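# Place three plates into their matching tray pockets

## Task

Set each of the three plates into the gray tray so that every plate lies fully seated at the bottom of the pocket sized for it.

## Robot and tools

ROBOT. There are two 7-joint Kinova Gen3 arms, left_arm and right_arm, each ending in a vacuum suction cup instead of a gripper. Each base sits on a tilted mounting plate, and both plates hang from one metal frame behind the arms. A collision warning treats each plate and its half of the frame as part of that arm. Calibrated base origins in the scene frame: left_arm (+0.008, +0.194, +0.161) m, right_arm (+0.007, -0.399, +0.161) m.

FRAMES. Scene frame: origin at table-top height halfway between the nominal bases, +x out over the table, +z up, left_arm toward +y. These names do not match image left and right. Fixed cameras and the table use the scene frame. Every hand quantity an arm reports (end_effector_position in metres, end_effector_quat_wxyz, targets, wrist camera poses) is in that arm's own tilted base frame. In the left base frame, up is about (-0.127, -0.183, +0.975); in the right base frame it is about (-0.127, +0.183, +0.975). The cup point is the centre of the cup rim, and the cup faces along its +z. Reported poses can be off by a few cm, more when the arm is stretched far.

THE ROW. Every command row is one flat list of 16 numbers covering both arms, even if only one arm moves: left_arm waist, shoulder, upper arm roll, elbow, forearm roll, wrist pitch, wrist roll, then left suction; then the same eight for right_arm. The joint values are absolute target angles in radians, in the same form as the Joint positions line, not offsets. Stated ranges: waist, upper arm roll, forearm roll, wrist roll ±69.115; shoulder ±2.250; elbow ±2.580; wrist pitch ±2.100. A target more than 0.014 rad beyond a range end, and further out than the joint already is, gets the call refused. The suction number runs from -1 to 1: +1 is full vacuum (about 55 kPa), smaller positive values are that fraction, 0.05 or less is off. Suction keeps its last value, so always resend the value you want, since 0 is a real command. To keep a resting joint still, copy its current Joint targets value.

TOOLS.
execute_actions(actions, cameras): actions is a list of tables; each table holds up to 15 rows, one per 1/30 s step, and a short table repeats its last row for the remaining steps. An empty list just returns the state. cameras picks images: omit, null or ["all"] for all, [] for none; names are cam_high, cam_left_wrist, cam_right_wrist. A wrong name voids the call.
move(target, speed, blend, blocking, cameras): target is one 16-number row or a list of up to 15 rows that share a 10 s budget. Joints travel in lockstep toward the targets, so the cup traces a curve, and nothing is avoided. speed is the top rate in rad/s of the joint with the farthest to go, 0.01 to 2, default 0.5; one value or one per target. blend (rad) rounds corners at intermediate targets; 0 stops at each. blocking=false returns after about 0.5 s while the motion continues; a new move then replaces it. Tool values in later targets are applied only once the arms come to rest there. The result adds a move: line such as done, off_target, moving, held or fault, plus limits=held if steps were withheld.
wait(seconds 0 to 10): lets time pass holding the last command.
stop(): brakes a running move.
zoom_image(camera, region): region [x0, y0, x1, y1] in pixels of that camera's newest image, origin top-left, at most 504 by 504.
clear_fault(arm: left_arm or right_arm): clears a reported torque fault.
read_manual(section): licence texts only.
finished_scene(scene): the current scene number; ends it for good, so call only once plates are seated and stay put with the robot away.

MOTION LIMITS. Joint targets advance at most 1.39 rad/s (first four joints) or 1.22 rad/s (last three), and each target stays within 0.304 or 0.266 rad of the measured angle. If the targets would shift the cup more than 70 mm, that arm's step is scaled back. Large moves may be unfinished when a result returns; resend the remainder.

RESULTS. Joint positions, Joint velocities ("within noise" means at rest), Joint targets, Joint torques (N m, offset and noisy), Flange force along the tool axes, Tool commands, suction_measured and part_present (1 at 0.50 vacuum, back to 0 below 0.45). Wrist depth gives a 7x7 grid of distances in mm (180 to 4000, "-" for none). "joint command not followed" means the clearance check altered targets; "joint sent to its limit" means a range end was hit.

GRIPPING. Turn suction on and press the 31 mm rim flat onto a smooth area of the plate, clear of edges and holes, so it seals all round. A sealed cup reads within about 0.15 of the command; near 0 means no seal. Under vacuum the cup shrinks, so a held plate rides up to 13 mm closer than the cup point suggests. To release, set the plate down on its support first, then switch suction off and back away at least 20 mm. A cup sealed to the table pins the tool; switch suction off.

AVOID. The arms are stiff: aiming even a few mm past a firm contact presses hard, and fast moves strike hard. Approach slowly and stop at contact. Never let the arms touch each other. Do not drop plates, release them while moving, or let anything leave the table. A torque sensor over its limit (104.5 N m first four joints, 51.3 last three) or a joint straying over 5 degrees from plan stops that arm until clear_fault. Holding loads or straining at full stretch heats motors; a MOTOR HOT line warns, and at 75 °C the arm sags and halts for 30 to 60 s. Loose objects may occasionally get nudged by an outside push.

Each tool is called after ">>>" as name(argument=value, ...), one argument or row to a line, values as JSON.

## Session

>>> execute_actions(
  actions=[],
)

Scene clock: 0.00 s.
left_arm: end_effector_position=(+0.8306, -0.1948, +0.0425) suction_measured=0.01 part_present=0 end_effector_quat_wxyz=(+0.314, +0.874, +0.360, +0.093) | right_arm: end_effector_position=(+0.3001, +0.0531, +0.2231) suction_measured=0.00 part_present=0 end_effector_quat_wxyz=(-0.180, +0.580, +0.712, -0.353)
Joint positions: left_arm=[-0.081 1.595 1.376 0.348 -0.936 0.967 0.879] | right_arm=[-0.456 0.679 0.219 1.606 0 1.673 1.547]
Joint velocities: within noise
Joint torques (N m): no reading
Flange force (N): no reading
Wrist depth (mm): cam_left_wrist=[236 224 212 202 192 185 - / 252 237 224 215 206 196 - / 269 255 240 228 218 - 1051 / 296 276 259 243 1225 1159 1109 / 325 302 282 1400 1323 1234 1173 / 360 333 1656 1537 1427 1343 1268 / 398 1981 1802 1712 1570 1461 1380] | cam_right_wrist=[2669 2696 2665 345 343 804 781 / 2320 2316 2316 378 368 2423 817 / 2015 2051 2079 422 397 2178 873 / 1817 1831 1861 480 431 1896 939 / 1631 1679 1697 489 446 1687 1678 / 1504 1514 1552 1566 1581 1534 1565 / 1371 1411 1429 1452 1450 1320 1435]
Joint targets: left_arm=[-0.081 1.595 1.376 0.348 -0.936 0.967 0.879] | right_arm=[-0.456 0.679 0.219 1.606 0.000 1.673 1.547]
Tool commands: left_gripper/suction=+0.0 right_gripper/suction=+0.0

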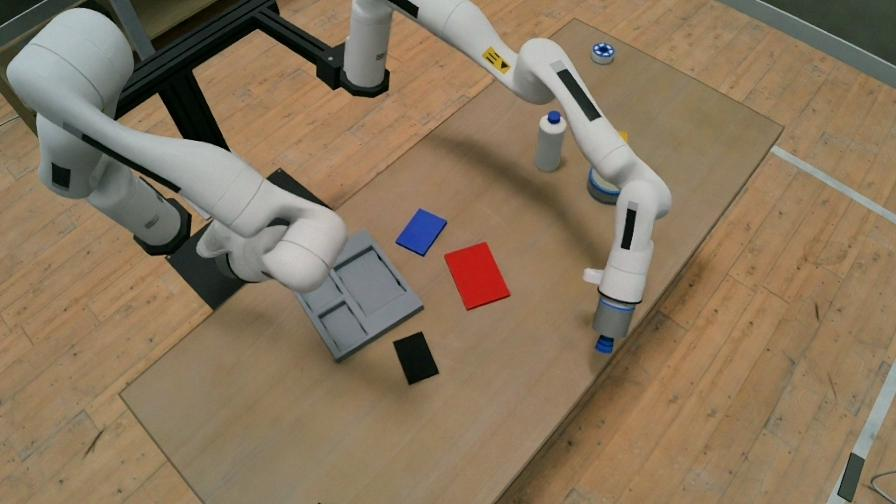

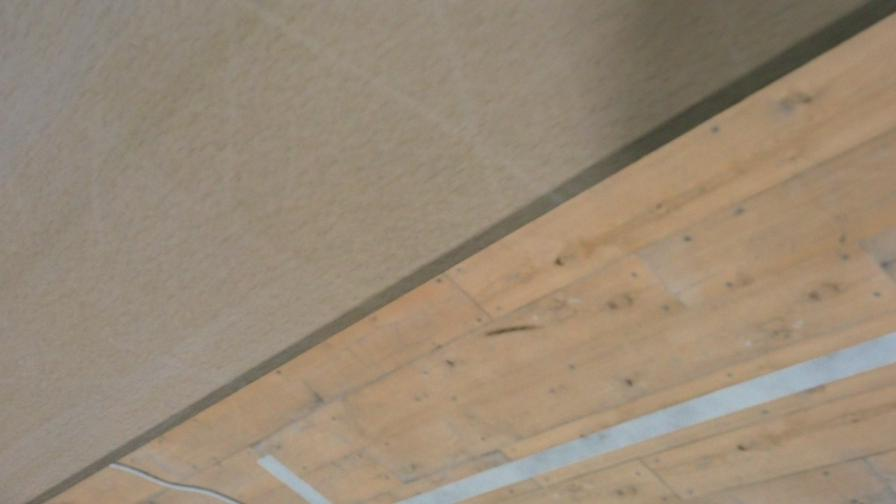

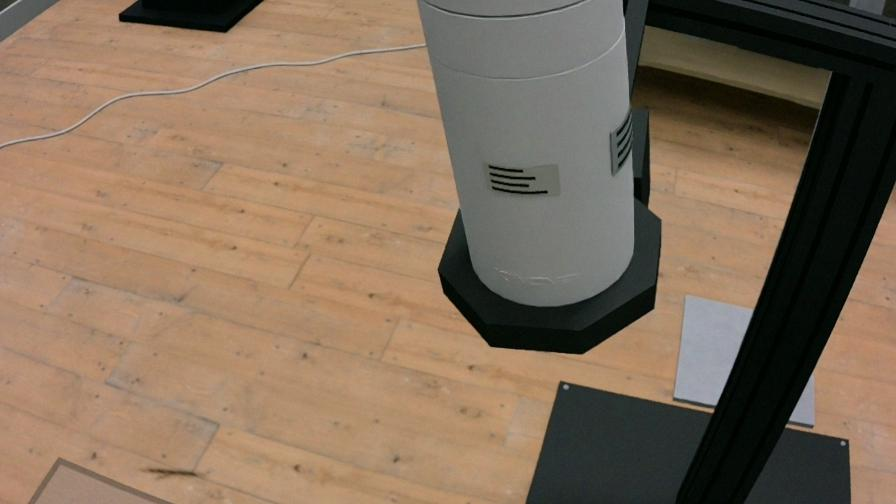

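>>> move(
  target=[
    [-0.081,0.95,1.376,0.348,-0.936,0.967,0.879,0,-0.456,0.679,0.219,1.606,0,1.673,1.547,0],
    [-0.5,0.8,-0.407,0.5,0.458,0.926,2.457,0,-0.456,0.679,0.219,1.606,0,1.673,1.547,0],
    [-0.5,0.2,-0.407,1.5,0.458,0.926,2.457,0,-1.0376,0.5446,0,1.9559,0.2986,0.7587,3.4213,0],
  ],
  blend=0.05,
  speed=0.7,
)

>>> move(
  target=[-0.5,0.2,-0.407,1.5,0.458,0.926,2.457,0,-0.7139,0.7931,0,1.319,0.2555,1.0678,3.8463,0],
  cameras=["cam_high","cam_right_wrist"],
)

Scene clock: 32.30 s.
left_arm: end_effector_position=(+0.4330, +0.3298, +0.4382) suction_measured=0.01 part_present=0 end_effector_quat_wxyz=(+0.306, -0.175, +0.934, +0.062) | right_arm: end_effector_position=(+0.2629, +0.2865, +0.1233) suction_measured=0.00 part_present=0 end_effector_quat_wxyz=(+0.019, +0.694, -0.711, +0.111)
Joint positions: left_arm=[-0.5 0.2 -0.407 1.5 0.458 0.926 2.457] | right_arm=[-1.038 0.545 0 1.956 0.299 0.759 3.421]
Joint velocities: within noise
Joint torques (N m): left_arm=[-0.32 -14 -0.8 -7.84 -0.31 -0.72 -0.1] | right_arm=[-3.88 -11.64 -1.8 -3.59 -0.08 0.08 0.3]
Flange force (N): left_arm=[1.4 -1.8 0.8] | right_arm=[-0.7 -3.2 -1.6]
Wrist depth (mm): cam_left_wrist=[1906 1738 1656 656 619 533 543 / 1911 1737 1641 657 615 530 540 / 1888 1705 689 651 609 559 538 / 1852 1707 684 642 604 529 528 / 1819 1699 680 640 600 530 525 / 1810 1666 680 635 594 561 530 / 1783 1644 676 625 586 552 524] | cam_right_wrist=[411 412 413 394 390 401 415 / 412 412 413 409 410 410 414 / 411 402 412 410 410 411 414 / 401 402 413 410 410 411 415 / 412 412 413 410 410 411 415 / 412 412 412 390 391 410 414 / 413 412 413 413 405 407 415]
Joint targets: left_arm=[-0.500 0.200 -0.407 1.500 0.458 0.926 2.457] | right_arm=[-1.038 0.545 0.000 1.956 0.299 0.759 3.421]
move: done

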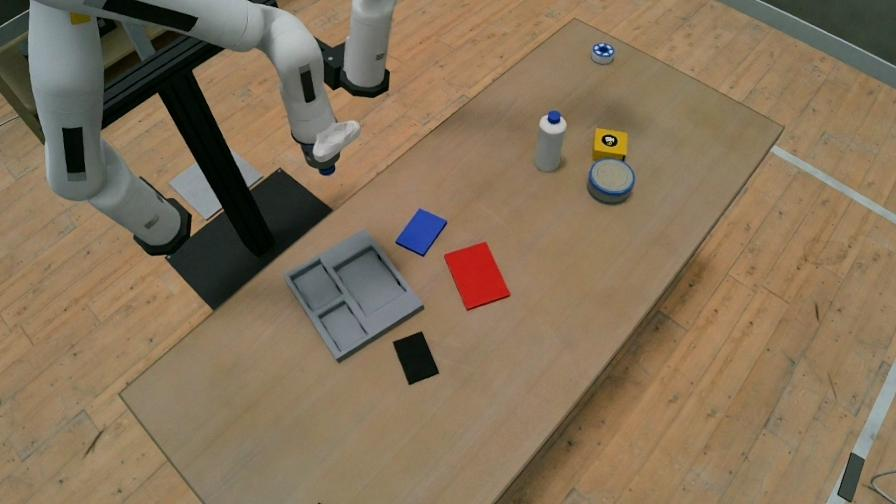

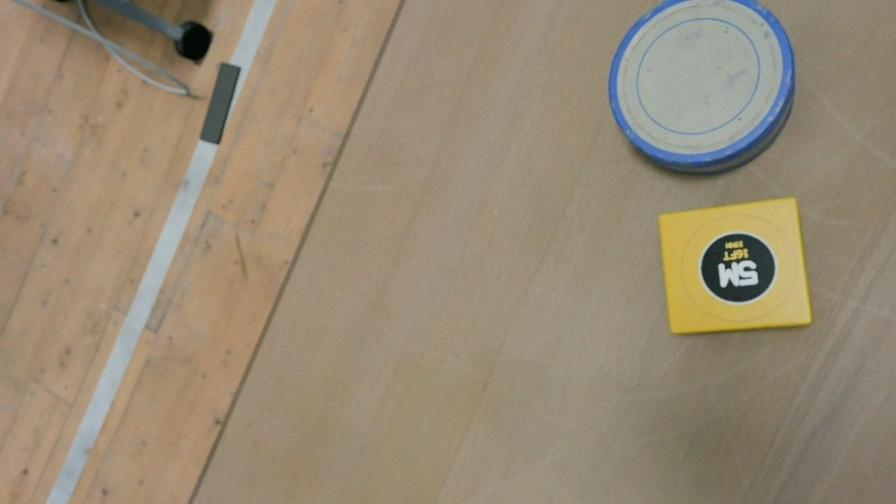

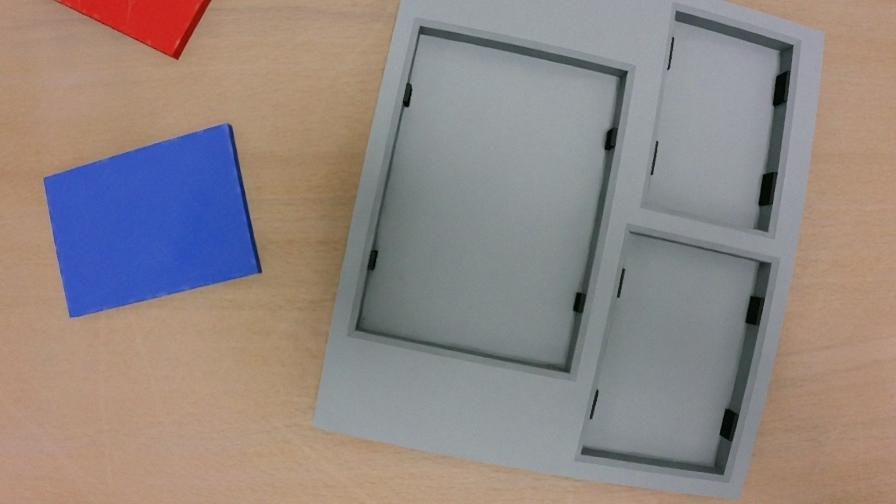

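Scene clock: 34.00 s.
left_arm: end_effector_position=(+0.4330, +0.3298, +0.4382) suction_measured=0.01 part_present=0 end_effector_quat_wxyz=(+0.306, -0.175, +0.934, +0.062) | right_arm: end_effector_position=(+0.4817, +0.3034, +0.1486) suction_measured=0.00 part_present=0 end_effector_quat_wxyz=(+0.018, +0.694, -0.711, +0.111)
Joint positions: left_arm=[-0.5 0.2 -0.407 1.5 0.458 0.926 2.457] | right_arm=[-0.714 0.793 0 1.319 0.255 1.068 3.846]
Joint velocities: within noise
Joint torques (N m): left_arm=[-0.31 -14.07 -0.75 -7.87 -0.33 -0.71 -0.09] | right_arm=[-5.46 -17.34 -1.87 -4.88 -0.1 0.07 0.25]
Flange force (N): left_arm=[1.5 -1.7 1.0] | right_arm=[-0.4 -3.9 -1.6]
Wrist depth (mm): cam_left_wrist=[1903 1714 1645 661 620 530 545 / 1882 1737 1615 655 616 529 541 / 1880 1708 689 652 608 561 539 / 1858 1706 684 645 606 529 531 / 1831 1685 682 639 595 530 527 / 1808 1693 680 635 597 559 527 / 1787 1690 672 629 588 555 526] | cam_right_wrist=[411 412 412 413 414 414 415 / 411 412 412 412 414 414 414 / 411 401 412 413 413 403 415 / 411 401 402 412 414 404 415 / 411 400 413 413 413 414 414 / 411 402 412 413 413 415 414 / 411 401 412 412 390 391 411]
Joint targets: left_arm=[-0.500 0.200 -0.407 1.500 0.458 0.926 2.457] | right_arm=[-0.714 0.793 0.000 1.319 0.255 1.068 3.846]
move: done
Images, in order (width x height): cam_high 896x504, cam_right_wrist 896x504.

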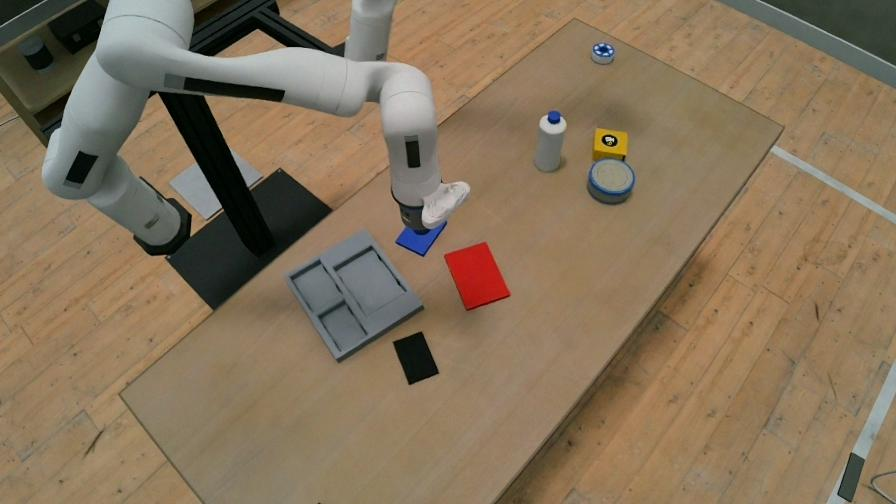

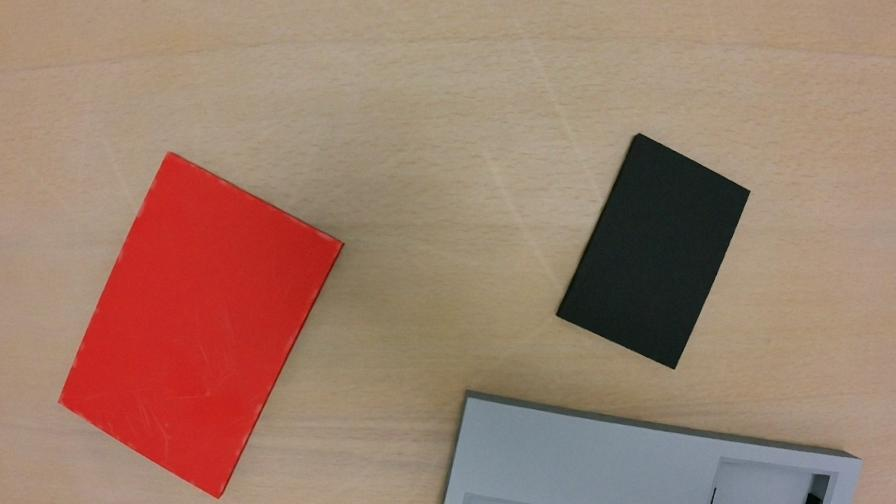

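>>> move(
  target=[-0.5,0.2,-0.407,1.5,0.458,0.926,2.457,0,-0.4158,1.1299,0,1.3825,0.3851,0.6214,3.5307,0],
  cameras=["cam_right_wrist"],
)

Scene clock: 88.27 s.
left_arm: end_effector_position=(+0.4330, +0.3298, +0.4382) suction_measured=0.01 part_present=0 end_effector_quat_wxyz=(+0.306, -0.175, +0.934, +0.062) | right_arm: end_effector_position=(+0.5626, +0.1552, -0.0592) suction_measured=0.00 part_present=0 end_effector_quat_wxyz=(+0.005, -0.527, +0.842, -0.112)
Joint positions: left_arm=[-0.5 0.2 -0.407 1.5 0.458 0.926 2.457] | right_arm=[-0.416 1.13 0 1.382 0.385 0.621 3.531]
Joint velocities: within noise
Joint torques (N m): left_arm=[-0.25 -14.01 -0.74 -7.82 -0.31 -0.7 -0.13] | right_arm=[-5.54 -19.22 -1.75 -2.76 -0.07 0.07 0.33]
Flange force (N): left_arm=[1.3 -1.7 0.8] | right_arm=[-1.4 -3.5 0.0]
Wrist depth (mm): cam_left_wrist=[1940 1759 1633 663 620 533 547 / 1879 1733 1613 659 613 528 538 / 1888 1723 690 652 607 559 540 / 1822 1732 685 647 605 530 531 / 1846 1677 679 641 596 532 528 / 1793 1698 677 634 590 557 528 / 1761 1661 677 626 588 552 524] | cam_right_wrist=[- - - - - - - / - - - - - - - / - - - - - - - / - - - - - - - / - - - - - - - / - - - - - - - / - - - - - - -]
Joint targets: left_arm=[-0.500 0.200 -0.407 1.500 0.458 0.926 2.457] | right_arm=[-0.416 1.130 0.000 1.383 0.385 0.621 3.531]
move: done
Images, in order (width x height): cam_right_wrist 896x504.

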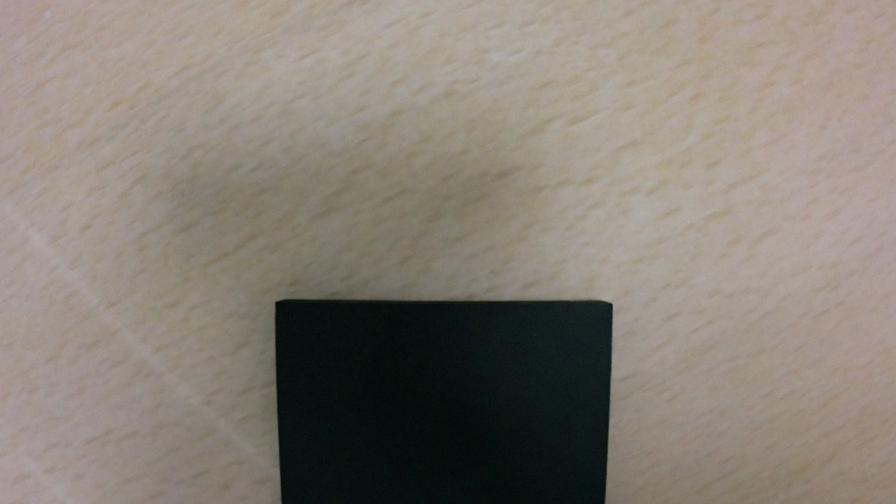

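>>> move(
  target=[-0.5,0.2,-0.407,1.5,0.458,0.926,2.457,0,-0.3955,1.2375,0,1.3298,0.4179,0.5662,3.5115,1],
  speed=0.1,
  cameras=[],
)

>>> wait(
  seconds=1,
  cameras=["cam_right_wrist"],
)

Scene clock: 93.50 s.
left_arm: end_effector_position=(+0.4330, +0.3298, +0.4382) suction_measured=0.01 part_present=0 end_effector_quat_wxyz=(+0.306, -0.175, +0.934, +0.062) | right_arm: end_effector_position=(+0.5693, +0.1456, -0.1109) suction_measured=0.36 part_present=0 end_effector_quat_wxyz=(+0.005, -0.527, +0.842, -0.112)
Joint positions: left_arm=[-0.5 0.2 -0.407 1.5 0.458 0.926 2.457] | right_arm=[-0.396 1.237 0 1.33 0.418 0.566 3.511]
Joint velocities: within noise
Joint torques (N m): left_arm=[-0.29 -14.07 -0.7 -7.84 -0.34 -0.69 -0.08] | right_arm=[-5.67 -19.7 -1.77 -2.48 -0.09 0.06 0.29]
Flange force (N): left_arm=[1.5 -1.6 1.0] | right_arm=[-1.3 -3.5 0.6]
Wrist depth (mm): cam_left_wrist=[1923 1728 1648 659 617 534 546 / 1878 1740 1624 656 612 531 540 / 1867 1740 688 648 606 559 540 / 1847 1710 685 643 601 529 531 / 1822 1681 681 638 599 532 526 / 1846 1681 682 633 594 557 527 / 1785 1688 670 627 588 553 527] | cam_right_wrist=[- - - - - - - / - - - - - - - / - - - - - - - / - - - - - - - / - - - - - - - / - - - - - - - / - - - - - - -]
Joint targets: left_arm=[-0.500 0.200 -0.407 1.500 0.458 0.926 2.457] | right_arm=[-0.396 1.238 0.000 1.330 0.418 0.566 3.511]
move: done
No camera images: "cameras" was empty.

Scene clock: 94.50 s.
left_arm: end_effector_position=(+0.4330, +0.3298, +0.4382) suction_measured=0.01 part_present=0 end_effector_quat_wxyz=(+0.306, -0.175, +0.934, +0.062) | right_arm: end_effector_position=(+0.5693, +0.1456, -0.1109) suction_measured=0.99 part_present=1 end_effector_quat_wxyz=(+0.005, -0.527, +0.842, -0.112)
Joint positions: left_arm=[-0.5 0.2 -0.407 1.5 0.458 0.926 2.457] | right_arm=[-0.395 1.237 0 1.33 0.418 0.566 3.511]
Joint velocities: within noise
Joint torques (N m): left_arm=[-0.28 -14.08 -0.71 -7.79 -0.33 -0.71 -0.1] | right_arm=[-5.69 -19.73 -1.77 -2.51 -0.09 0.08 0.29]
Flange force (N): left_arm=[1.2 -1.6 1.0] | right_arm=[-1.1 -3.4 0.7]
Wrist depth (mm): cam_left_wrist=[1894 1734 1617 658 619 533 546 / 1870 1725 1606 659 614 529 541 / 1845 1734 688 652 609 557 540 / 1856 1712 681 647 604 527 532 / 1804 1655 680 641 599 531 525 / 1805 1674 680 629 591 557 527 / 1783 1663 675 630 589 553 525] | cam_right_wrist=[- - - - - - - / - - - - - - - / - - - - - - - / - - - - - - - / - - - - - - - / - - - - - - - / - - - - - - -]
Joint targets: left_arm=[-0.500 0.200 -0.407 1.500 0.458 0.926 2.457] | right_arm=[-0.395 1.237 0.000 1.330 0.418 0.566 3.511]
Tool commands: left_gripper/suction=+0.0 right_gripper/suction=+1.0
wait: 1.00 s; at rest by 0.17 s
Images, in order (width x height): cam_right_wrist 896x504.

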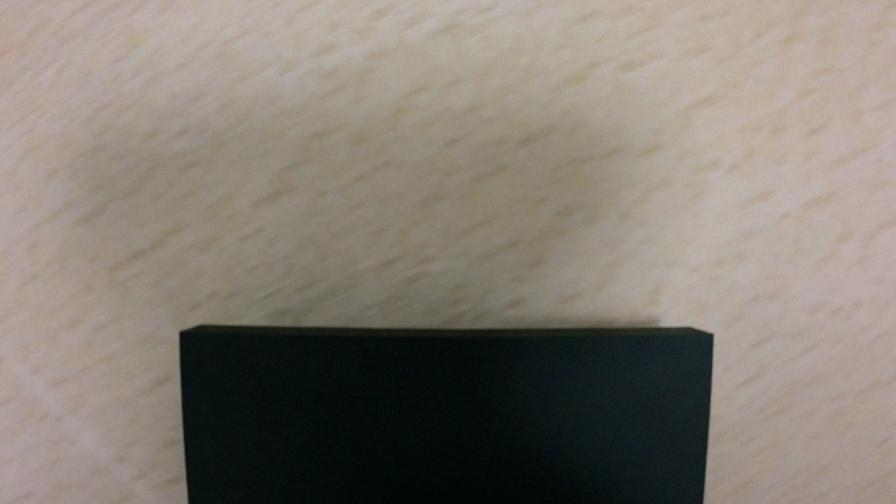

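>>> move(
  target=[
    [-0.5,0.2,-0.407,1.5,0.458,0.926,2.457,0,-0.4158,1.1299,0,1.3825,0.3851,0.6214,3.5307,1],
    [-0.5,0.2,-0.407,1.5,0.458,0.926,2.457,0,-0.5127,0.7806,0,2.029,0.6397,0.3806,3.3792,1],
    [-0.5,0.2,-0.407,1.5,0.458,0.926,2.457,0,-0.4577,1.0323,0,1.9771,1.171,0.2433,2.8805,1],
  ],
  speed=[0.1,0.4,0.2],
  blend=[0.03,0,0],
  cameras=["cam_high","cam_right_wrist"],
)

Scene clock: 133.20 s.
left_arm: end_effector_position=(+0.4330, +0.3298, +0.4382) suction_measured=0.01 part_present=0 end_effector_quat_wxyz=(+0.306, -0.175, +0.934, +0.062) | right_arm: end_effector_position=(+0.4082, +0.1052, -0.0804) suction_measured=0.99 part_present=1 end_effector_quat_wxyz=(-0.007, -0.622, +0.775, -0.113)
Joint positions: left_arm=[-0.5 0.2 -0.407 1.5 0.458 0.926 2.457] | right_arm=[-0.458 1.032 0 1.977 1.171 0.243 2.88]
Joint velocities: within noise
Joint torques (N m): left_arm=[-0.33 -14.09 -0.74 -7.84 -0.32 -0.71 -0.1] | right_arm=[-4.72 -15.47 -1.78 0.34 -0.07 0.11 0.25]
Flange force (N): left_arm=[1.3 -1.8 1.0] | right_arm=[0.7 -3.2 1.0]
Wrist depth (mm): cam_left_wrist=[1879 1737 1634 657 620 533 545 / 1878 1740 1603 653 615 528 541 / 1896 1726 689 652 609 560 537 / 1862 1714 683 645 600 531 531 / 1834 1676 686 640 601 529 528 / 1814 1676 685 634 596 556 531 / 1765 1652 674 625 589 554 524] | cam_right_wrist=[- - - - - - - / - - - - - - - / - - - - - - - / - - - - - - - / - - - - - - - / - - - - - - - / - - - - - - -]
Joint targets: left_arm=[-0.500 0.200 -0.407 1.500 0.458 0.926 2.457] | right_arm=[-0.458 1.032 0.000 1.977 1.171 0.243 2.880]
move: done
Images, in order (width x height): cam_high 896x504, cam_right_wrist 896x504.

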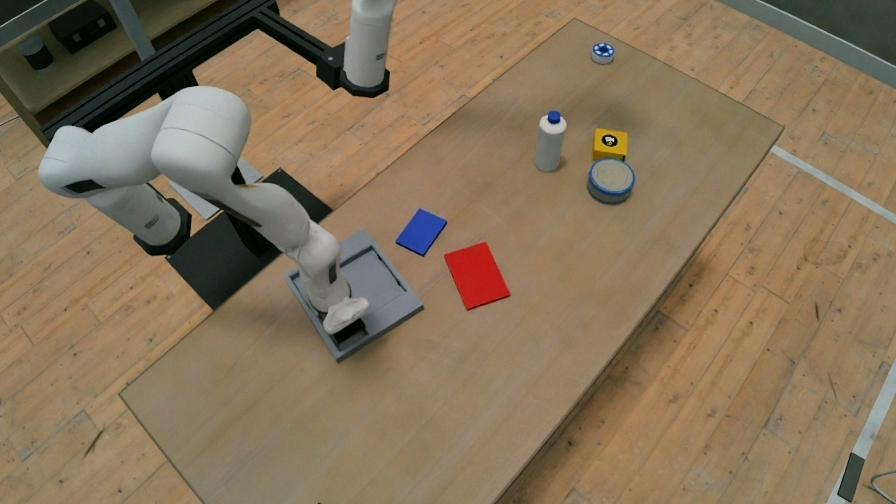

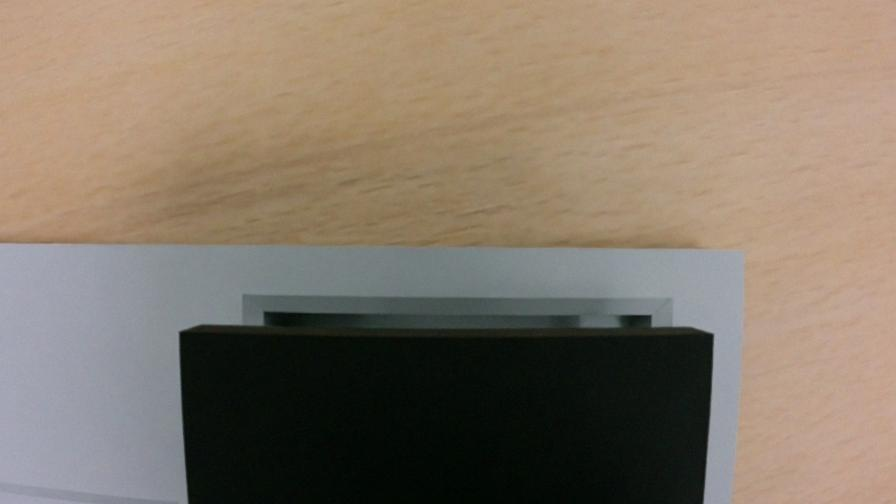

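>>> move(
  target=[-0.5,0.2,-0.407,1.5,0.458,0.926,2.457,0,-0.4433,1.0813,0,1.9612,1.3026,0.23,2.7513,1],
  speed=0.1,
  cameras=["cam_right_wrist"],
)

>>> zoom_image(
  camera="cam_right_wrist",
  region=[160, 250, 400, 385],
)

>>> zoom_image(
  camera="cam_right_wrist",
  region=[500, 250, 740, 385],
)

Scene clock: 162.73 s.
left_arm: end_effector_position=(+0.4330, +0.3298, +0.4382) suction_measured=0.01 part_present=0 end_effector_quat_wxyz=(+0.306, -0.175, +0.934, +0.062) | right_arm: end_effector_position=(+0.4095, +0.0999, -0.0996) suction_measured=0.99 part_present=1 end_effector_quat_wxyz=(-0.007, -0.619, +0.777, -0.112)
Joint positions: left_arm=[-0.5 0.2 -0.407 1.5 0.458 0.926 2.457] | right_arm=[-0.443 1.081 0 1.961 1.303 0.23 2.751]
Joint velocities: within noise
Joint torques (N m): left_arm=[-0.36 -14.05 -0.75 -7.76 -0.33 -0.67 -0.09] | right_arm=[-4.77 -15.66 -1.77 0.6 -0.06 0.1 0.3]
Flange force (N): left_arm=[1.2 -1.8 1.0] | right_arm=no reading
Wrist depth (mm): cam_left_wrist=[1903 1728 1629 659 615 533 544 / 1899 1732 1629 654 611 532 541 / 1878 1748 685 647 607 558 539 / 1841 1755 681 644 605 531 531 / 1799 1676 679 636 599 531 526 / 1833 1681 677 632 592 556 530 / 1783 1648 672 628 588 552 526] | cam_right_wrist=[- - - - - - - / - - - - - - - / - - - - - - - / - - - - - - - / - - - - - - - / - - - - - - - / - - - - - - -]
Joint targets: left_arm=[-0.500 0.200 -0.407 1.500 0.458 0.926 2.457] | right_arm=[-0.443 1.081 0.000 1.961 1.303 0.230 2.751]
move: done
Images, in order (width x height): cam_right_wrist 896x504.

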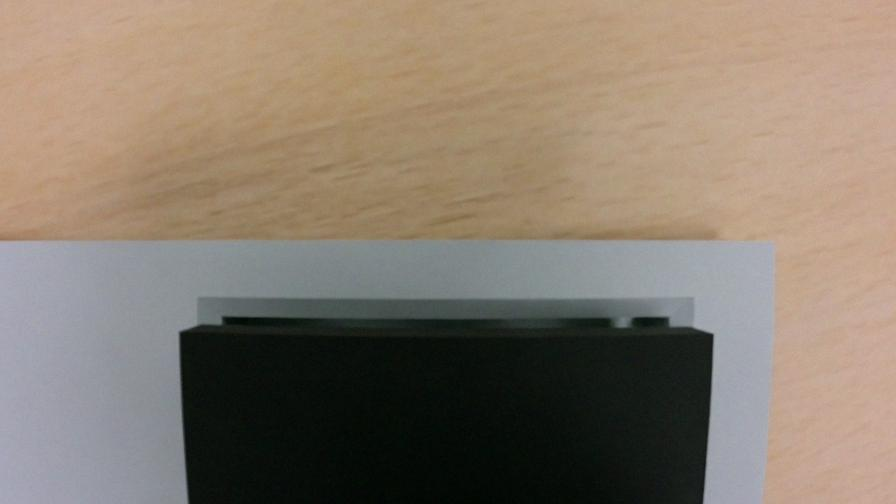

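Scaled by 2.100 from the camera's 896x504 image, which has a finer 1280x720 frame.

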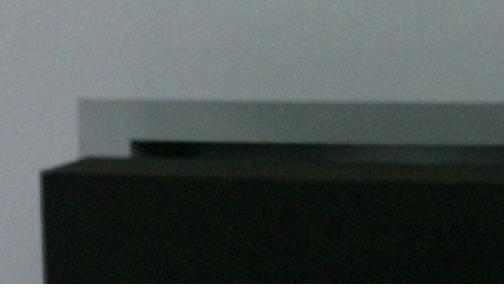

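Scaled by 2.100 from the camera's 896x504 image, which has a finer 1280x720 frame.

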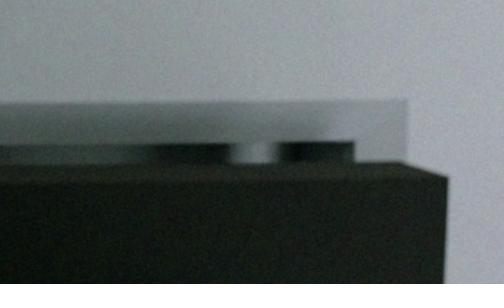

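>>> move(
  target=[-0.5,0.2,-0.407,1.5,0.458,0.926,2.457,0,-0.4335,1.1262,0,1.9397,1.412,0.2251,2.6521,1],
  speed=0.08,
  cameras=["cam_right_wrist"],
)

>>> move(
  target=[-0.5,0.2,-0.407,1.5,0.458,0.926,2.457,0,-0.427,1.1561,0,1.9254,1.4849,0.2218,2.584,1],
  speed=0.06,
  cameras=["cam_right_wrist"],
)

Scene clock: 175.40 s.
left_arm: end_effector_position=(+0.4330, +0.3298, +0.4382) suction_measured=0.01 part_present=0 end_effector_quat_wxyz=(+0.306, -0.175, +0.934, +0.062) | right_arm: end_effector_position=(+0.4122, +0.0966, -0.1171) suction_measured=0.99 part_present=1 end_effector_quat_wxyz=(-0.008, -0.620, +0.777, -0.112)
Joint positions: left_arm=[-0.5 0.2 -0.407 1.5 0.458 0.926 2.457] | right_arm=[-0.433 1.126 0 1.94 1.412 0.225 2.652]
Joint velocities: within noise
Joint torques (N m): left_arm=[-0.35 -14.03 -0.7 -7.91 -0.34 -0.71 -0.12] | right_arm=[-4.58 -15.11 -1.61 1.07 -0.12 0.19 0.25]
Flange force (N): left_arm=[1.6 -2.0 0.9] | right_arm=no reading
Wrist depth (mm): cam_left_wrist=[1887 1720 1635 657 619 532 545 / 1881 1775 1599 657 614 527 541 / 1878 1707 689 647 605 559 541 / 1880 1698 685 647 605 529 531 / 1836 1690 684 637 596 534 525 / 1805 1677 674 633 594 556 529 / 1760 1646 671 627 592 553 522] | cam_right_wrist=[- - - - - - - / - - - - - - - / - - - - - - - / - - - - - - - / - - - - - - - / - - - - - - - / - - - - - - -]
Joint targets: left_arm=[-0.500 0.200 -0.407 1.500 0.458 0.926 2.457] | right_arm=[-0.433 1.126 0.000 1.940 1.412 0.225 2.652]
move: done
Images, in order (width x height): cam_right_wrist 896x504.

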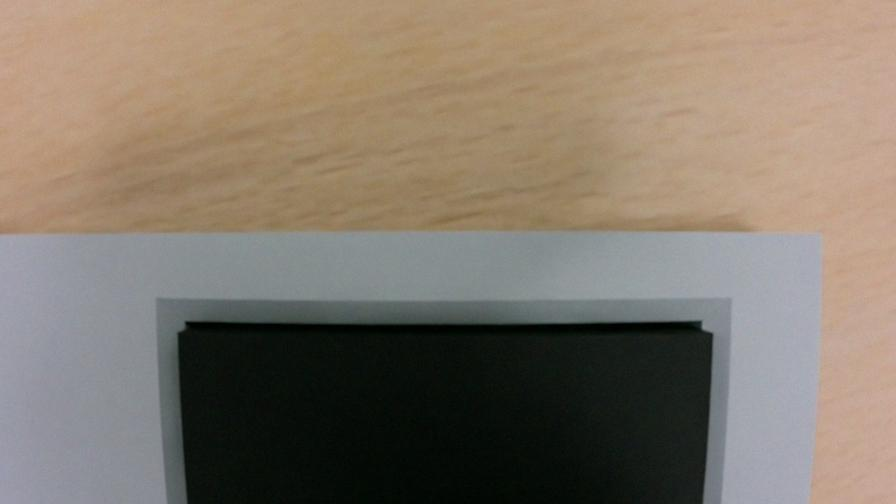

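Scene clock: 176.87 s.
left_arm: end_effector_position=(+0.4330, +0.3298, +0.4382) suction_measured=0.01 part_present=0 end_effector_quat_wxyz=(+0.306, -0.175, +0.934, +0.062) | right_arm: end_effector_position=(+0.4133, +0.0945, -0.1289) suction_measured=0.96 part_present=1 end_effector_quat_wxyz=(-0.008, -0.620, +0.777, -0.112)
Joint positions: left_arm=[-0.5 0.2 -0.407 1.5 0.458 0.926 2.457] | right_arm=[-0.427 1.156 0 1.925 1.485 0.222 2.584]
Joint velocities: within noise
Joint torques (N m): left_arm=[-0.29 -13.99 -0.75 -7.74 -0.31 -0.7 -0.07] | right_arm=[-4.69 -13.83 -2 1.67 -0.18 -0.1 0.25]
Flange force (N): left_arm=[1.1 -1.6 0.8] | right_arm=no reading
Wrist depth (mm): cam_left_wrist=[1892 1737 1638 659 617 532 547 / 1916 1745 1613 656 616 528 539 / 1886 1730 690 650 609 560 539 / 1860 1682 689 641 600 527 530 / 1801 1696 682 638 599 530 526 / 1820 1677 681 636 590 557 528 / 1764 1652 677 627 590 553 524] | cam_right_wrist=[- - - - - - - / - - - - - - - / - - - - - - - / - - - - - - - / - - - - - - - / - - - - - - - / - - - - - - -]
Joint targets: left_arm=[-0.500 0.200 -0.407 1.500 0.458 0.926 2.457] | right_arm=[-0.427 1.156 0.000 1.925 1.485 0.222 2.584]
move: done
Images, in order (width x height): cam_right_wrist 896x504.

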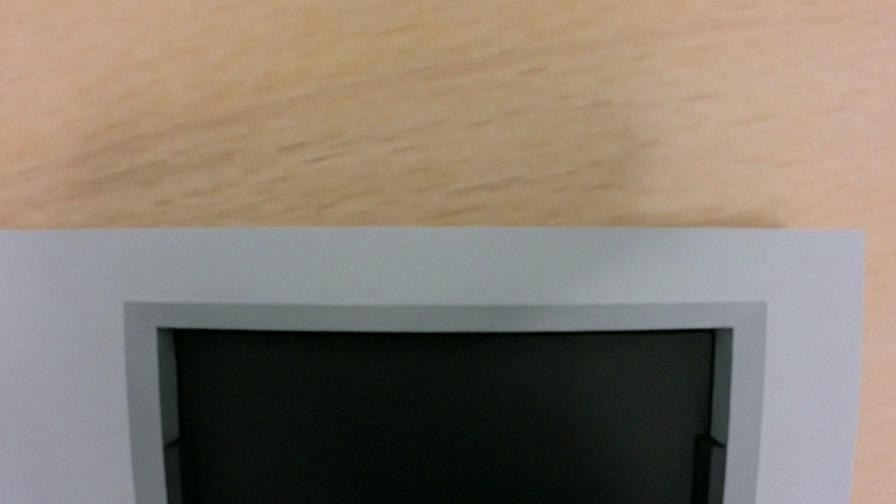

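>>> move(
  target=[-0.5,0.2,-0.407,1.5,0.458,0.926,2.457,0,-0.4251,1.165,0,1.9206,1.5076,0.221,2.5633,1],
  speed=0.03,
  cameras=["cam_right_wrist"],
)

>>> move(
  target=[-0.5,0.2,-0.407,1.5,0.458,0.926,2.457,0,-0.427,1.1561,0,1.9254,1.4849,0.2218,2.584,0],
  speed=0.03,
  cameras=[],
)

>>> wait(
  seconds=1,
  cameras=["cam_right_wrist"],
)

Scene clock: 189.07 s.
left_arm: end_effector_position=(+0.4330, +0.3298, +0.4382) suction_measured=0.01 part_present=0 end_effector_quat_wxyz=(+0.306, -0.175, +0.934, +0.062) | right_arm: end_effector_position=(+0.4139, +0.0941, -0.1324) suction_measured=0.96 part_present=1 end_effector_quat_wxyz=(-0.007, -0.620, +0.776, -0.112)
Joint positions: left_arm=[-0.5 0.2 -0.407 1.5 0.458 0.926 2.457] | right_arm=[-0.425 1.165 0 1.921 1.508 0.221 2.563]
Joint velocities: within noise
Joint torques (N m): left_arm=[-0.33 -14.07 -0.71 -7.85 -0.33 -0.7 -0.1] | right_arm=[1.99 25 1.16 -19.3 1.87 -2.35 0.25]
Flange force (N): left_arm=[1.4 -1.8 1.0] | right_arm=no reading
Wrist depth (mm): cam_left_wrist=[1901 1715 1654 661 618 533 548 / 1866 1742 1630 656 612 529 539 / 1882 1704 692 650 611 559 538 / 1828 1732 682 647 602 528 531 / 1842 1675 680 642 597 533 526 / 1835 1682 680 636 595 557 532 / 1764 1647 674 628 589 556 526] | cam_right_wrist=[- - - - - - - / - - - - - - - / - - - - - - - / - - - - - - - / - - - - - - - / - - - - - - - / - - - - - - -]
Joint targets: left_arm=[-0.500 0.200 -0.407 1.500 0.458 0.926 2.457] | right_arm=[-0.425 1.165 0.000 1.921 1.508 0.221 2.563]
move: done
Images, in order (width x height): cam_right_wrist 896x504.

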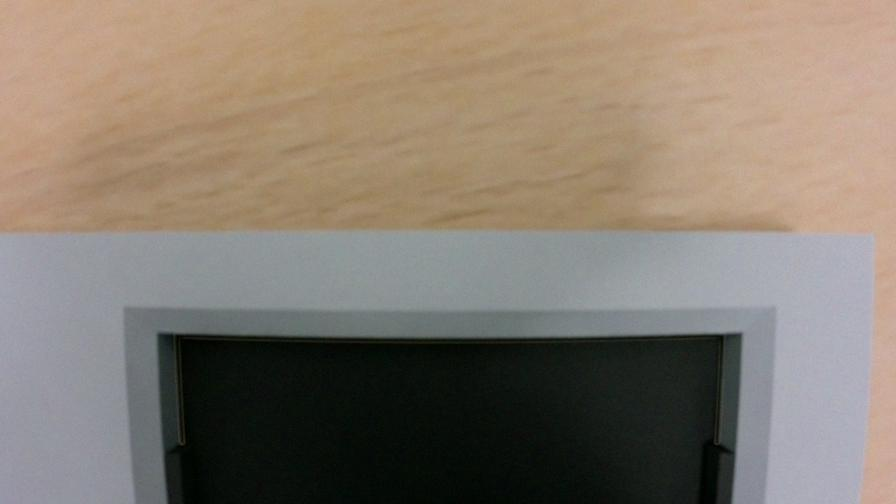

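Scene clock: 190.03 s.
left_arm: end_effector_position=(+0.4330, +0.3298, +0.4382) suction_measured=0.01 part_present=0 end_effector_quat_wxyz=(+0.306, -0.175, +0.934, +0.062) | right_arm: end_effector_position=(+0.4132, +0.0945, -0.1290) suction_measured=0.00 part_present=0 end_effector_quat_wxyz=(-0.008, -0.620, +0.777, -0.112)
Joint positions: left_arm=[-0.5 0.2 -0.407 1.5 0.458 0.926 2.457] | right_arm=[-0.427 1.156 0 1.925 1.485 0.222 2.584]
Joint velocities: within noise
Joint torques (N m): left_arm=[-0.33 -14.03 -0.76 -7.83 -0.31 -0.72 -0.11] | right_arm=[-3.6 -9.05 -1.36 1.62 -0.18 -0.08 0.24]
Flange force (N): left_arm=[1.3 -1.9 0.9] | right_arm=no reading
Wrist depth (mm): cam_left_wrist=[1894 1696 1636 662 619 534 549 / 1894 1755 1614 656 615 529 541 / 1907 1717 687 647 609 561 539 / 1822 1706 685 644 603 529 530 / 1851 1688 684 638 600 532 525 / 1809 1688 681 635 594 556 529 / 1764 1672 674 630 589 556 523] | cam_right_wrist=[- - - - - - - / - - - - - - - / - - - - - - - / - - - - - - - / - - - - - - - / - - - - - - - / - - - - - - -]
Joint targets: left_arm=[-0.500 0.200 -0.407 1.500 0.458 0.926 2.457] | right_arm=[-0.427 1.156 0.000 1.925 1.485 0.222 2.584]
move: done
No camera images: "cameras" was empty.

Scene clock: 191.03 s.
left_arm: end_effector_position=(+0.4330, +0.3298, +0.4382) suction_measured=0.01 part_present=0 end_effector_quat_wxyz=(+0.306, -0.175, +0.934, +0.062) | right_arm: end_effector_position=(+0.4133, +0.0945, -0.1289) suction_measured=0.00 part_present=0 end_effector_quat_wxyz=(-0.008, -0.620, +0.777, -0.112)
Joint positions: left_arm=[-0.5 0.2 -0.407 1.5 0.458 0.926 2.457] | right_arm=[-0.427 1.156 0 1.925 1.485 0.222 2.584]
Joint velocities: within noise
Joint torques (N m): left_arm=[-0.32 -14.02 -0.72 -7.87 -0.33 -0.7 -0.08] | right_arm=[-3.86 -10.17 -1.39 1.45 -0.18 -0.09 0.28]
Flange force (N): left_arm=[1.6 -1.8 0.9] | right_arm=no reading
Wrist depth (mm): cam_left_wrist=[1884 1730 1608 661 618 534 547 / 1879 1753 1622 656 611 527 540 / 1878 1700 688 648 607 559 540 / 1858 1682 683 643 603 528 531 / 1857 1680 680 639 597 531 525 / 1801 1670 678 633 595 558 529 / 1767 1654 675 629 590 555 526] | cam_right_wrist=[- - - - - - - / - - - - - - - / - - - - - - - / - - - - - - - / - - - - - - - / - - - - - - - / - - - - - - -]
Joint targets: left_arm=[-0.500 0.200 -0.407 1.500 0.458 0.926 2.457] | right_arm=[-0.427 1.156 0.000 1.925 1.485 0.222 2.584]
Tool commands: left_gripper/suction=+0.0 right_gripper/suction=+0.0
wait: 1.00 s; at rest by 0.17 s
Images, in order (width x height): cam_right_wrist 896x504.

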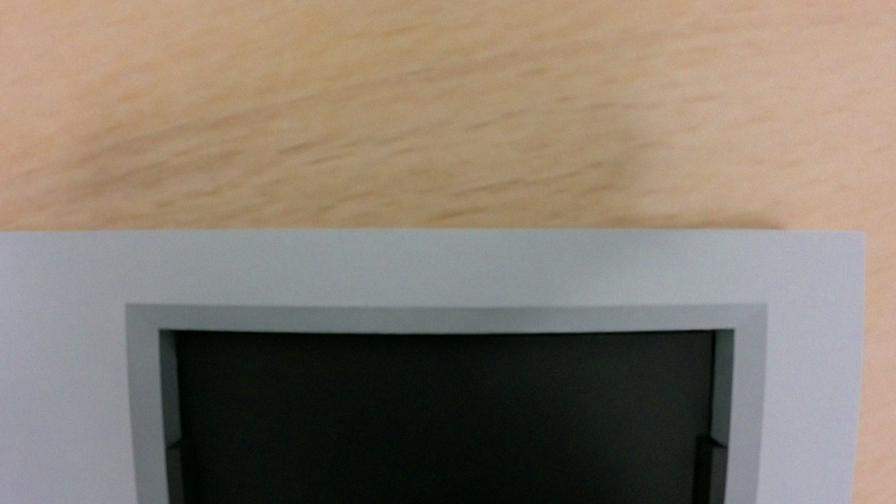

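>>> move(
  target=[
    [-0.5,0.2,-0.407,1.5,0.458,0.926,2.457,0,-0.4433,1.0813,0,1.9612,1.3026,0.23,2.7543,0],
    [-0.5,0.2,-0.407,1.5,0.458,0.926,2.457,0,-0.5127,0.7806,0,2.029,0.6397,0.3806,3.3792,0],
    [-0.5,0.2,-0.407,1.5,0.458,0.926,2.457,0,-0.7439,1.3899,0,0.8512,0.2747,0.9499,3.3173,0],
  ],
  speed=[0.1,0.3,0.5],
  blend=[0.01,0.05,0],
  cameras=["cam_right_wrist"],
)

Scene clock: 218.77 s.
left_arm: end_effector_position=(+0.4330, +0.3298, +0.4382) suction_measured=0.01 part_present=0 end_effector_quat_wxyz=(+0.306, -0.175, +0.934, +0.062) | right_arm: end_effector_position=(+0.5378, +0.3782, -0.1042) suction_measured=0.00 part_present=0 end_effector_quat_wxyz=(+0.007, -0.513, +0.851, -0.112)
Joint positions: left_arm=[-0.5 0.2 -0.407 1.5 0.458 0.926 2.457] | right_arm=[-0.744 1.39 0 0.851 0.275 0.95 3.317]
Joint velocities: within noise
Joint torques (N m): left_arm=[-0.29 -14.04 -0.75 -7.8 -0.31 -0.68 -0.11] | right_arm=[-6.24 -21.73 -1.36 -4.33 -0.07 0.1 0.29]
Flange force (N): left_arm=[1.3 -1.8 0.9] | right_arm=[-4.6 -3.2 0.1]
Wrist depth (mm): cam_left_wrist=[1916 1726 1636 656 620 533 549 / 1897 1739 1645 656 614 527 538 / 1835 1743 690 649 607 561 537 / 1882 1711 682 643 602 532 531 / 1837 1697 681 639 599 530 528 / 1824 1686 677 633 593 556 530 / 1771 1658 672 627 591 553 524] | cam_right_wrist=[- - - - - - - / - - - - - - - / - - - - - - - / - - - - - - - / - - - - - - - / - - - - - - - / - - - - - - -]
Joint targets: left_arm=[-0.500 0.200 -0.407 1.500 0.458 0.926 2.457] | right_arm=[-0.744 1.390 0.000 0.851 0.275 0.950 3.317]
move: done
Images, in order (width x height): cam_right_wrist 896x504.

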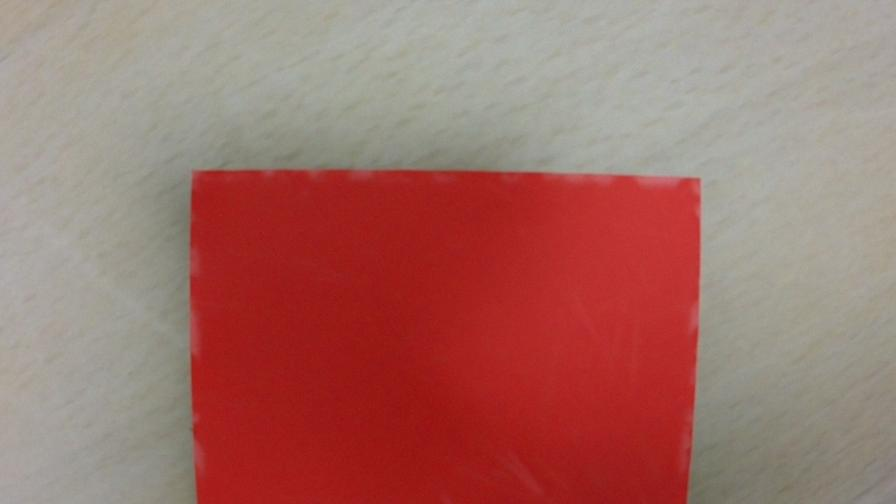

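>>> move(
  target=[-0.5,0.2,-0.407,1.5,0.458,0.926,2.457,0,-0.7262,1.4943,0,0.7804,0.283,0.9138,3.3042,1],
  speed=0.1,
  cameras=[],
)

>>> wait(
  seconds=1,
  cameras=["cam_right_wrist"],
)

Scene clock: 226.50 s.
left_arm: end_effector_position=(+0.4330, +0.3298, +0.4382) suction_measured=0.01 part_present=0 end_effector_quat_wxyz=(+0.306, -0.175, +0.934, +0.062) | right_arm: end_effector_position=(+0.5445, +0.3686, -0.1559) suction_measured=0.38 part_present=0 end_effector_quat_wxyz=(+0.008, -0.506, +0.855, -0.112)
Joint positions: left_arm=[-0.5 0.2 -0.407 1.5 0.458 0.926 2.457] | right_arm=[-0.726 1.494 0 0.78 0.283 0.914 3.304]
Joint velocities: within noise
Joint torques (N m): left_arm=[-0.34 -14.07 -0.76 -7.83 -0.31 -0.68 -0.12] | right_arm=[-6.56 -22.76 -1.4 -4.63 -0.05 0.08 0.3]
Flange force (N): left_arm=[1.3 -1.9 1.0] | right_arm=[-4.1 -3.1 1.8]
Wrist depth (mm): cam_left_wrist=[1917 1730 1637 662 621 531 546 / 1866 1746 1598 657 612 531 542 / 1893 1716 692 653 608 559 539 / 1822 1695 683 642 603 529 533 / 1860 1687 682 638 599 533 525 / 1825 1672 681 634 592 559 528 / 1766 1657 674 628 588 553 526] | cam_right_wrist=[- - - - - - - / - - - - - - - / - - - - - - - / - - - - - - - / - - - - - - - / - - - - - - - / - - - - - - -]
Joint targets: left_arm=[-0.500 0.200 -0.407 1.500 0.458 0.926 2.457] | right_arm=[-0.726 1.494 0.000 0.780 0.283 0.914 3.304]
move: done
No camera images: "cameras" was empty.

Scene clock: 227.50 s.
left_arm: end_effector_position=(+0.4330, +0.3298, +0.4382) suction_measured=0.01 part_present=0 end_effector_quat_wxyz=(+0.306, -0.175, +0.934, +0.062) | right_arm: end_effector_position=(+0.5445, +0.3686, -0.1559) suction_measured=0.99 part_present=1 end_effector_quat_wxyz=(+0.008, -0.506, +0.855, -0.112)
Joint positions: left_arm=[-0.5 0.2 -0.407 1.5 0.458 0.926 2.457] | right_arm=[-0.726 1.494 0 0.78 0.283 0.914 3.304]
Joint velocities: within noise
Joint torques (N m): left_arm=[-0.31 -13.99 -0.72 -7.8 -0.31 -0.73 -0.1] | right_arm=[-6.5 -22.82 -1.36 -4.6 -0.05 0.13 0.31]
Flange force (N): left_arm=[1.3 -1.8 0.7] | right_arm=[-4.4 -3.0 2.0]
Wrist depth (mm): cam_left_wrist=[1919 1718 1662 660 619 532 548 / 1913 1753 1627 653 614 529 537 / 1866 1725 689 651 605 559 538 / 1865 1717 681 647 602 529 533 / 1830 1694 679 640 598 533 526 / 1807 1696 676 636 595 557 526 / 1747 1646 672 627 588 553 525] | cam_right_wrist=[- - - - - - - / - - - - - - - / - - - - - - - / - - - - - - - / - - - - - - - / - - - - - - - / - - - - - - -]
Joint targets: left_arm=[-0.500 0.200 -0.407 1.500 0.458 0.926 2.457] | right_arm=[-0.726 1.494 0.000 0.780 0.283 0.914 3.304]
Tool commands: left_gripper/suction=+0.0 right_gripper/suction=+1.0
wait: 1.00 s; at rest by 0.17 s
Images, in order (width x height): cam_right_wrist 896x504.

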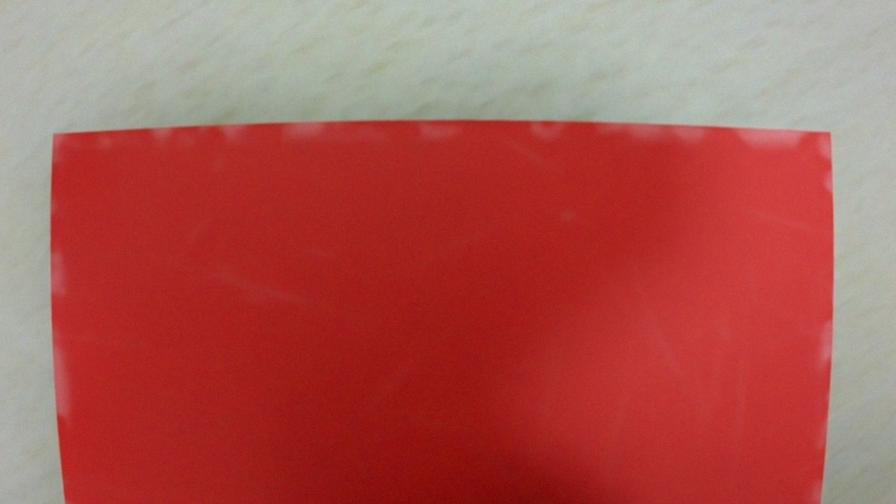

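>>> move(
  target=[
    [-0.5,0.2,-0.407,1.5,0.458,0.926,2.457,0,-0.7439,1.3899,0,0.8512,0.2747,0.9499,3.3,1],
    [-0.5,0.2,-0.407,1.5,0.458,0.926,2.457,0,-0.7716,0.8685,0,1.9176,0.5317,0.4481,3.2231,1],
    [-0.5,0.2,-0.407,1.5,0.458,0.926,2.457,0,-0.7203,1.104,0,1.868,0.8664,0.2954,2.9186,1],
  ],
  speed=[0.1,0.4,0.2],
  blend=[0.03,0,0],
  cameras=["cam_high","cam_right_wrist"],
)

>>> zoom_image(
  camera="cam_right_wrist",
  region=[40, 70, 240, 183],
)

>>> zoom_image(
  camera="cam_right_wrist",
  region=[660, 70, 860, 183],
)

Scene clock: 260.43 s.
left_arm: end_effector_position=(+0.4330, +0.3298, +0.4382) suction_measured=0.01 part_present=0 end_effector_quat_wxyz=(+0.306, -0.175, +0.934, +0.062) | right_arm: end_effector_position=(+0.3742, +0.2139, -0.1051) suction_measured=0.99 part_present=1 end_effector_quat_wxyz=(-0.007, -0.619, +0.777, -0.112)
Joint positions: left_arm=[-0.5 0.2 -0.407 1.5 0.458 0.926 2.457] | right_arm=[-0.72 1.104 0 1.868 0.866 0.295 2.919]
Joint velocities: within noise
Joint torques (N m): left_arm=[-0.37 -14.04 -0.76 -7.78 -0.34 -0.7 -0.1] | right_arm=[-5.04 -16.51 -1.88 -0.34 -0.08 0.13 0.3]
Flange force (N): left_arm=[1.2 -1.8 0.9] | right_arm=[-0.7 -3.4 1.4]
Wrist depth (mm): cam_left_wrist=[1906 1727 1625 662 618 531 546 / 1904 1774 1604 654 616 529 540 / 1875 1720 693 650 609 558 542 / 1842 1704 679 642 603 528 531 / 1834 1697 684 639 596 530 529 / 1815 1683 680 633 595 560 527 / 1774 1658 674 626 589 551 525] | cam_right_wrist=[- - - - - - - / - - - - - - - / - - - - - - - / - - - - - - - / - - - - - - - / - - - - - - - / - - - - - - -]
Joint targets: left_arm=[-0.500 0.200 -0.407 1.500 0.458 0.926 2.457] | right_arm=[-0.720 1.104 0.000 1.868 0.866 0.295 2.919]
move: done
Images, in order (width x height): cam_high 896x504, cam_right_wrist 896x504.

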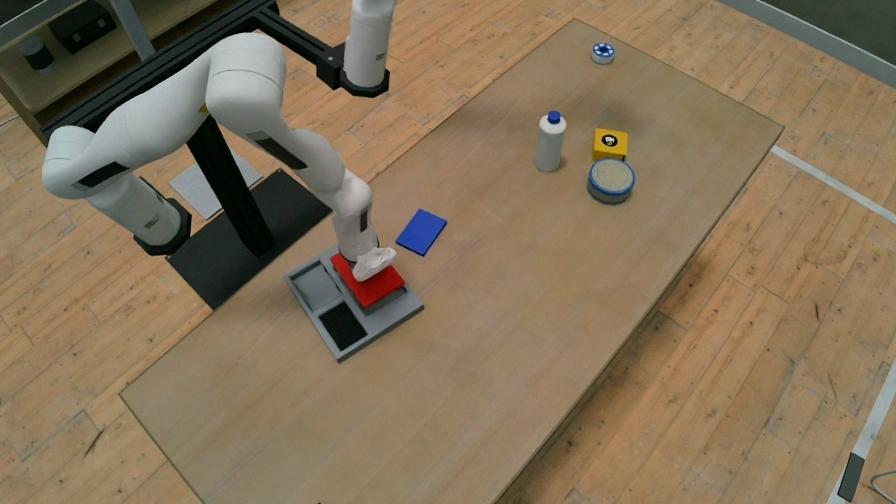

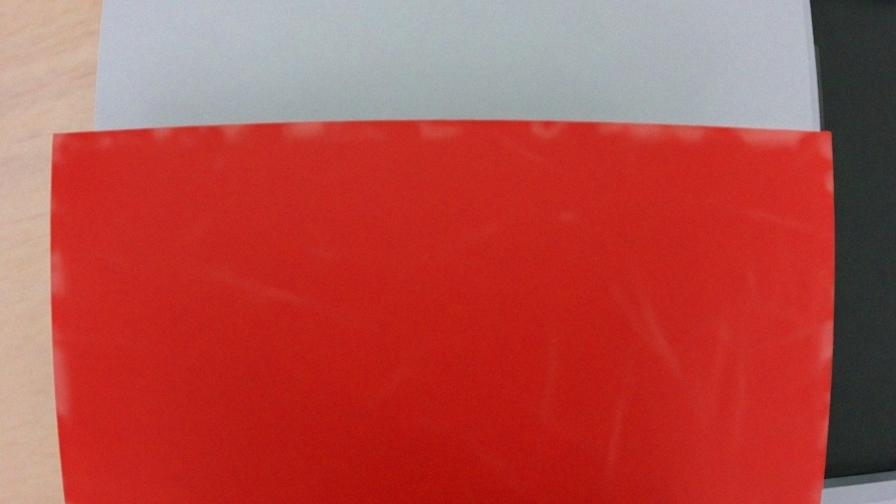

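Scaled by 2.520 from the camera's 896x504 image, which has a finer 1280x720 frame.

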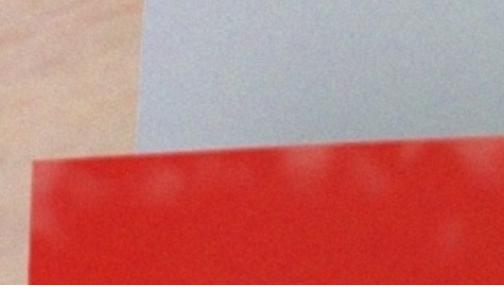

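Scaled by 2.520 from the camera's 896x504 image, which has a finer 1280x720 frame.

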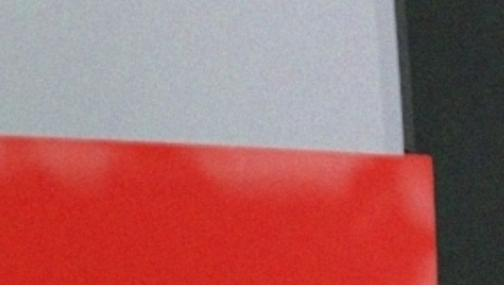

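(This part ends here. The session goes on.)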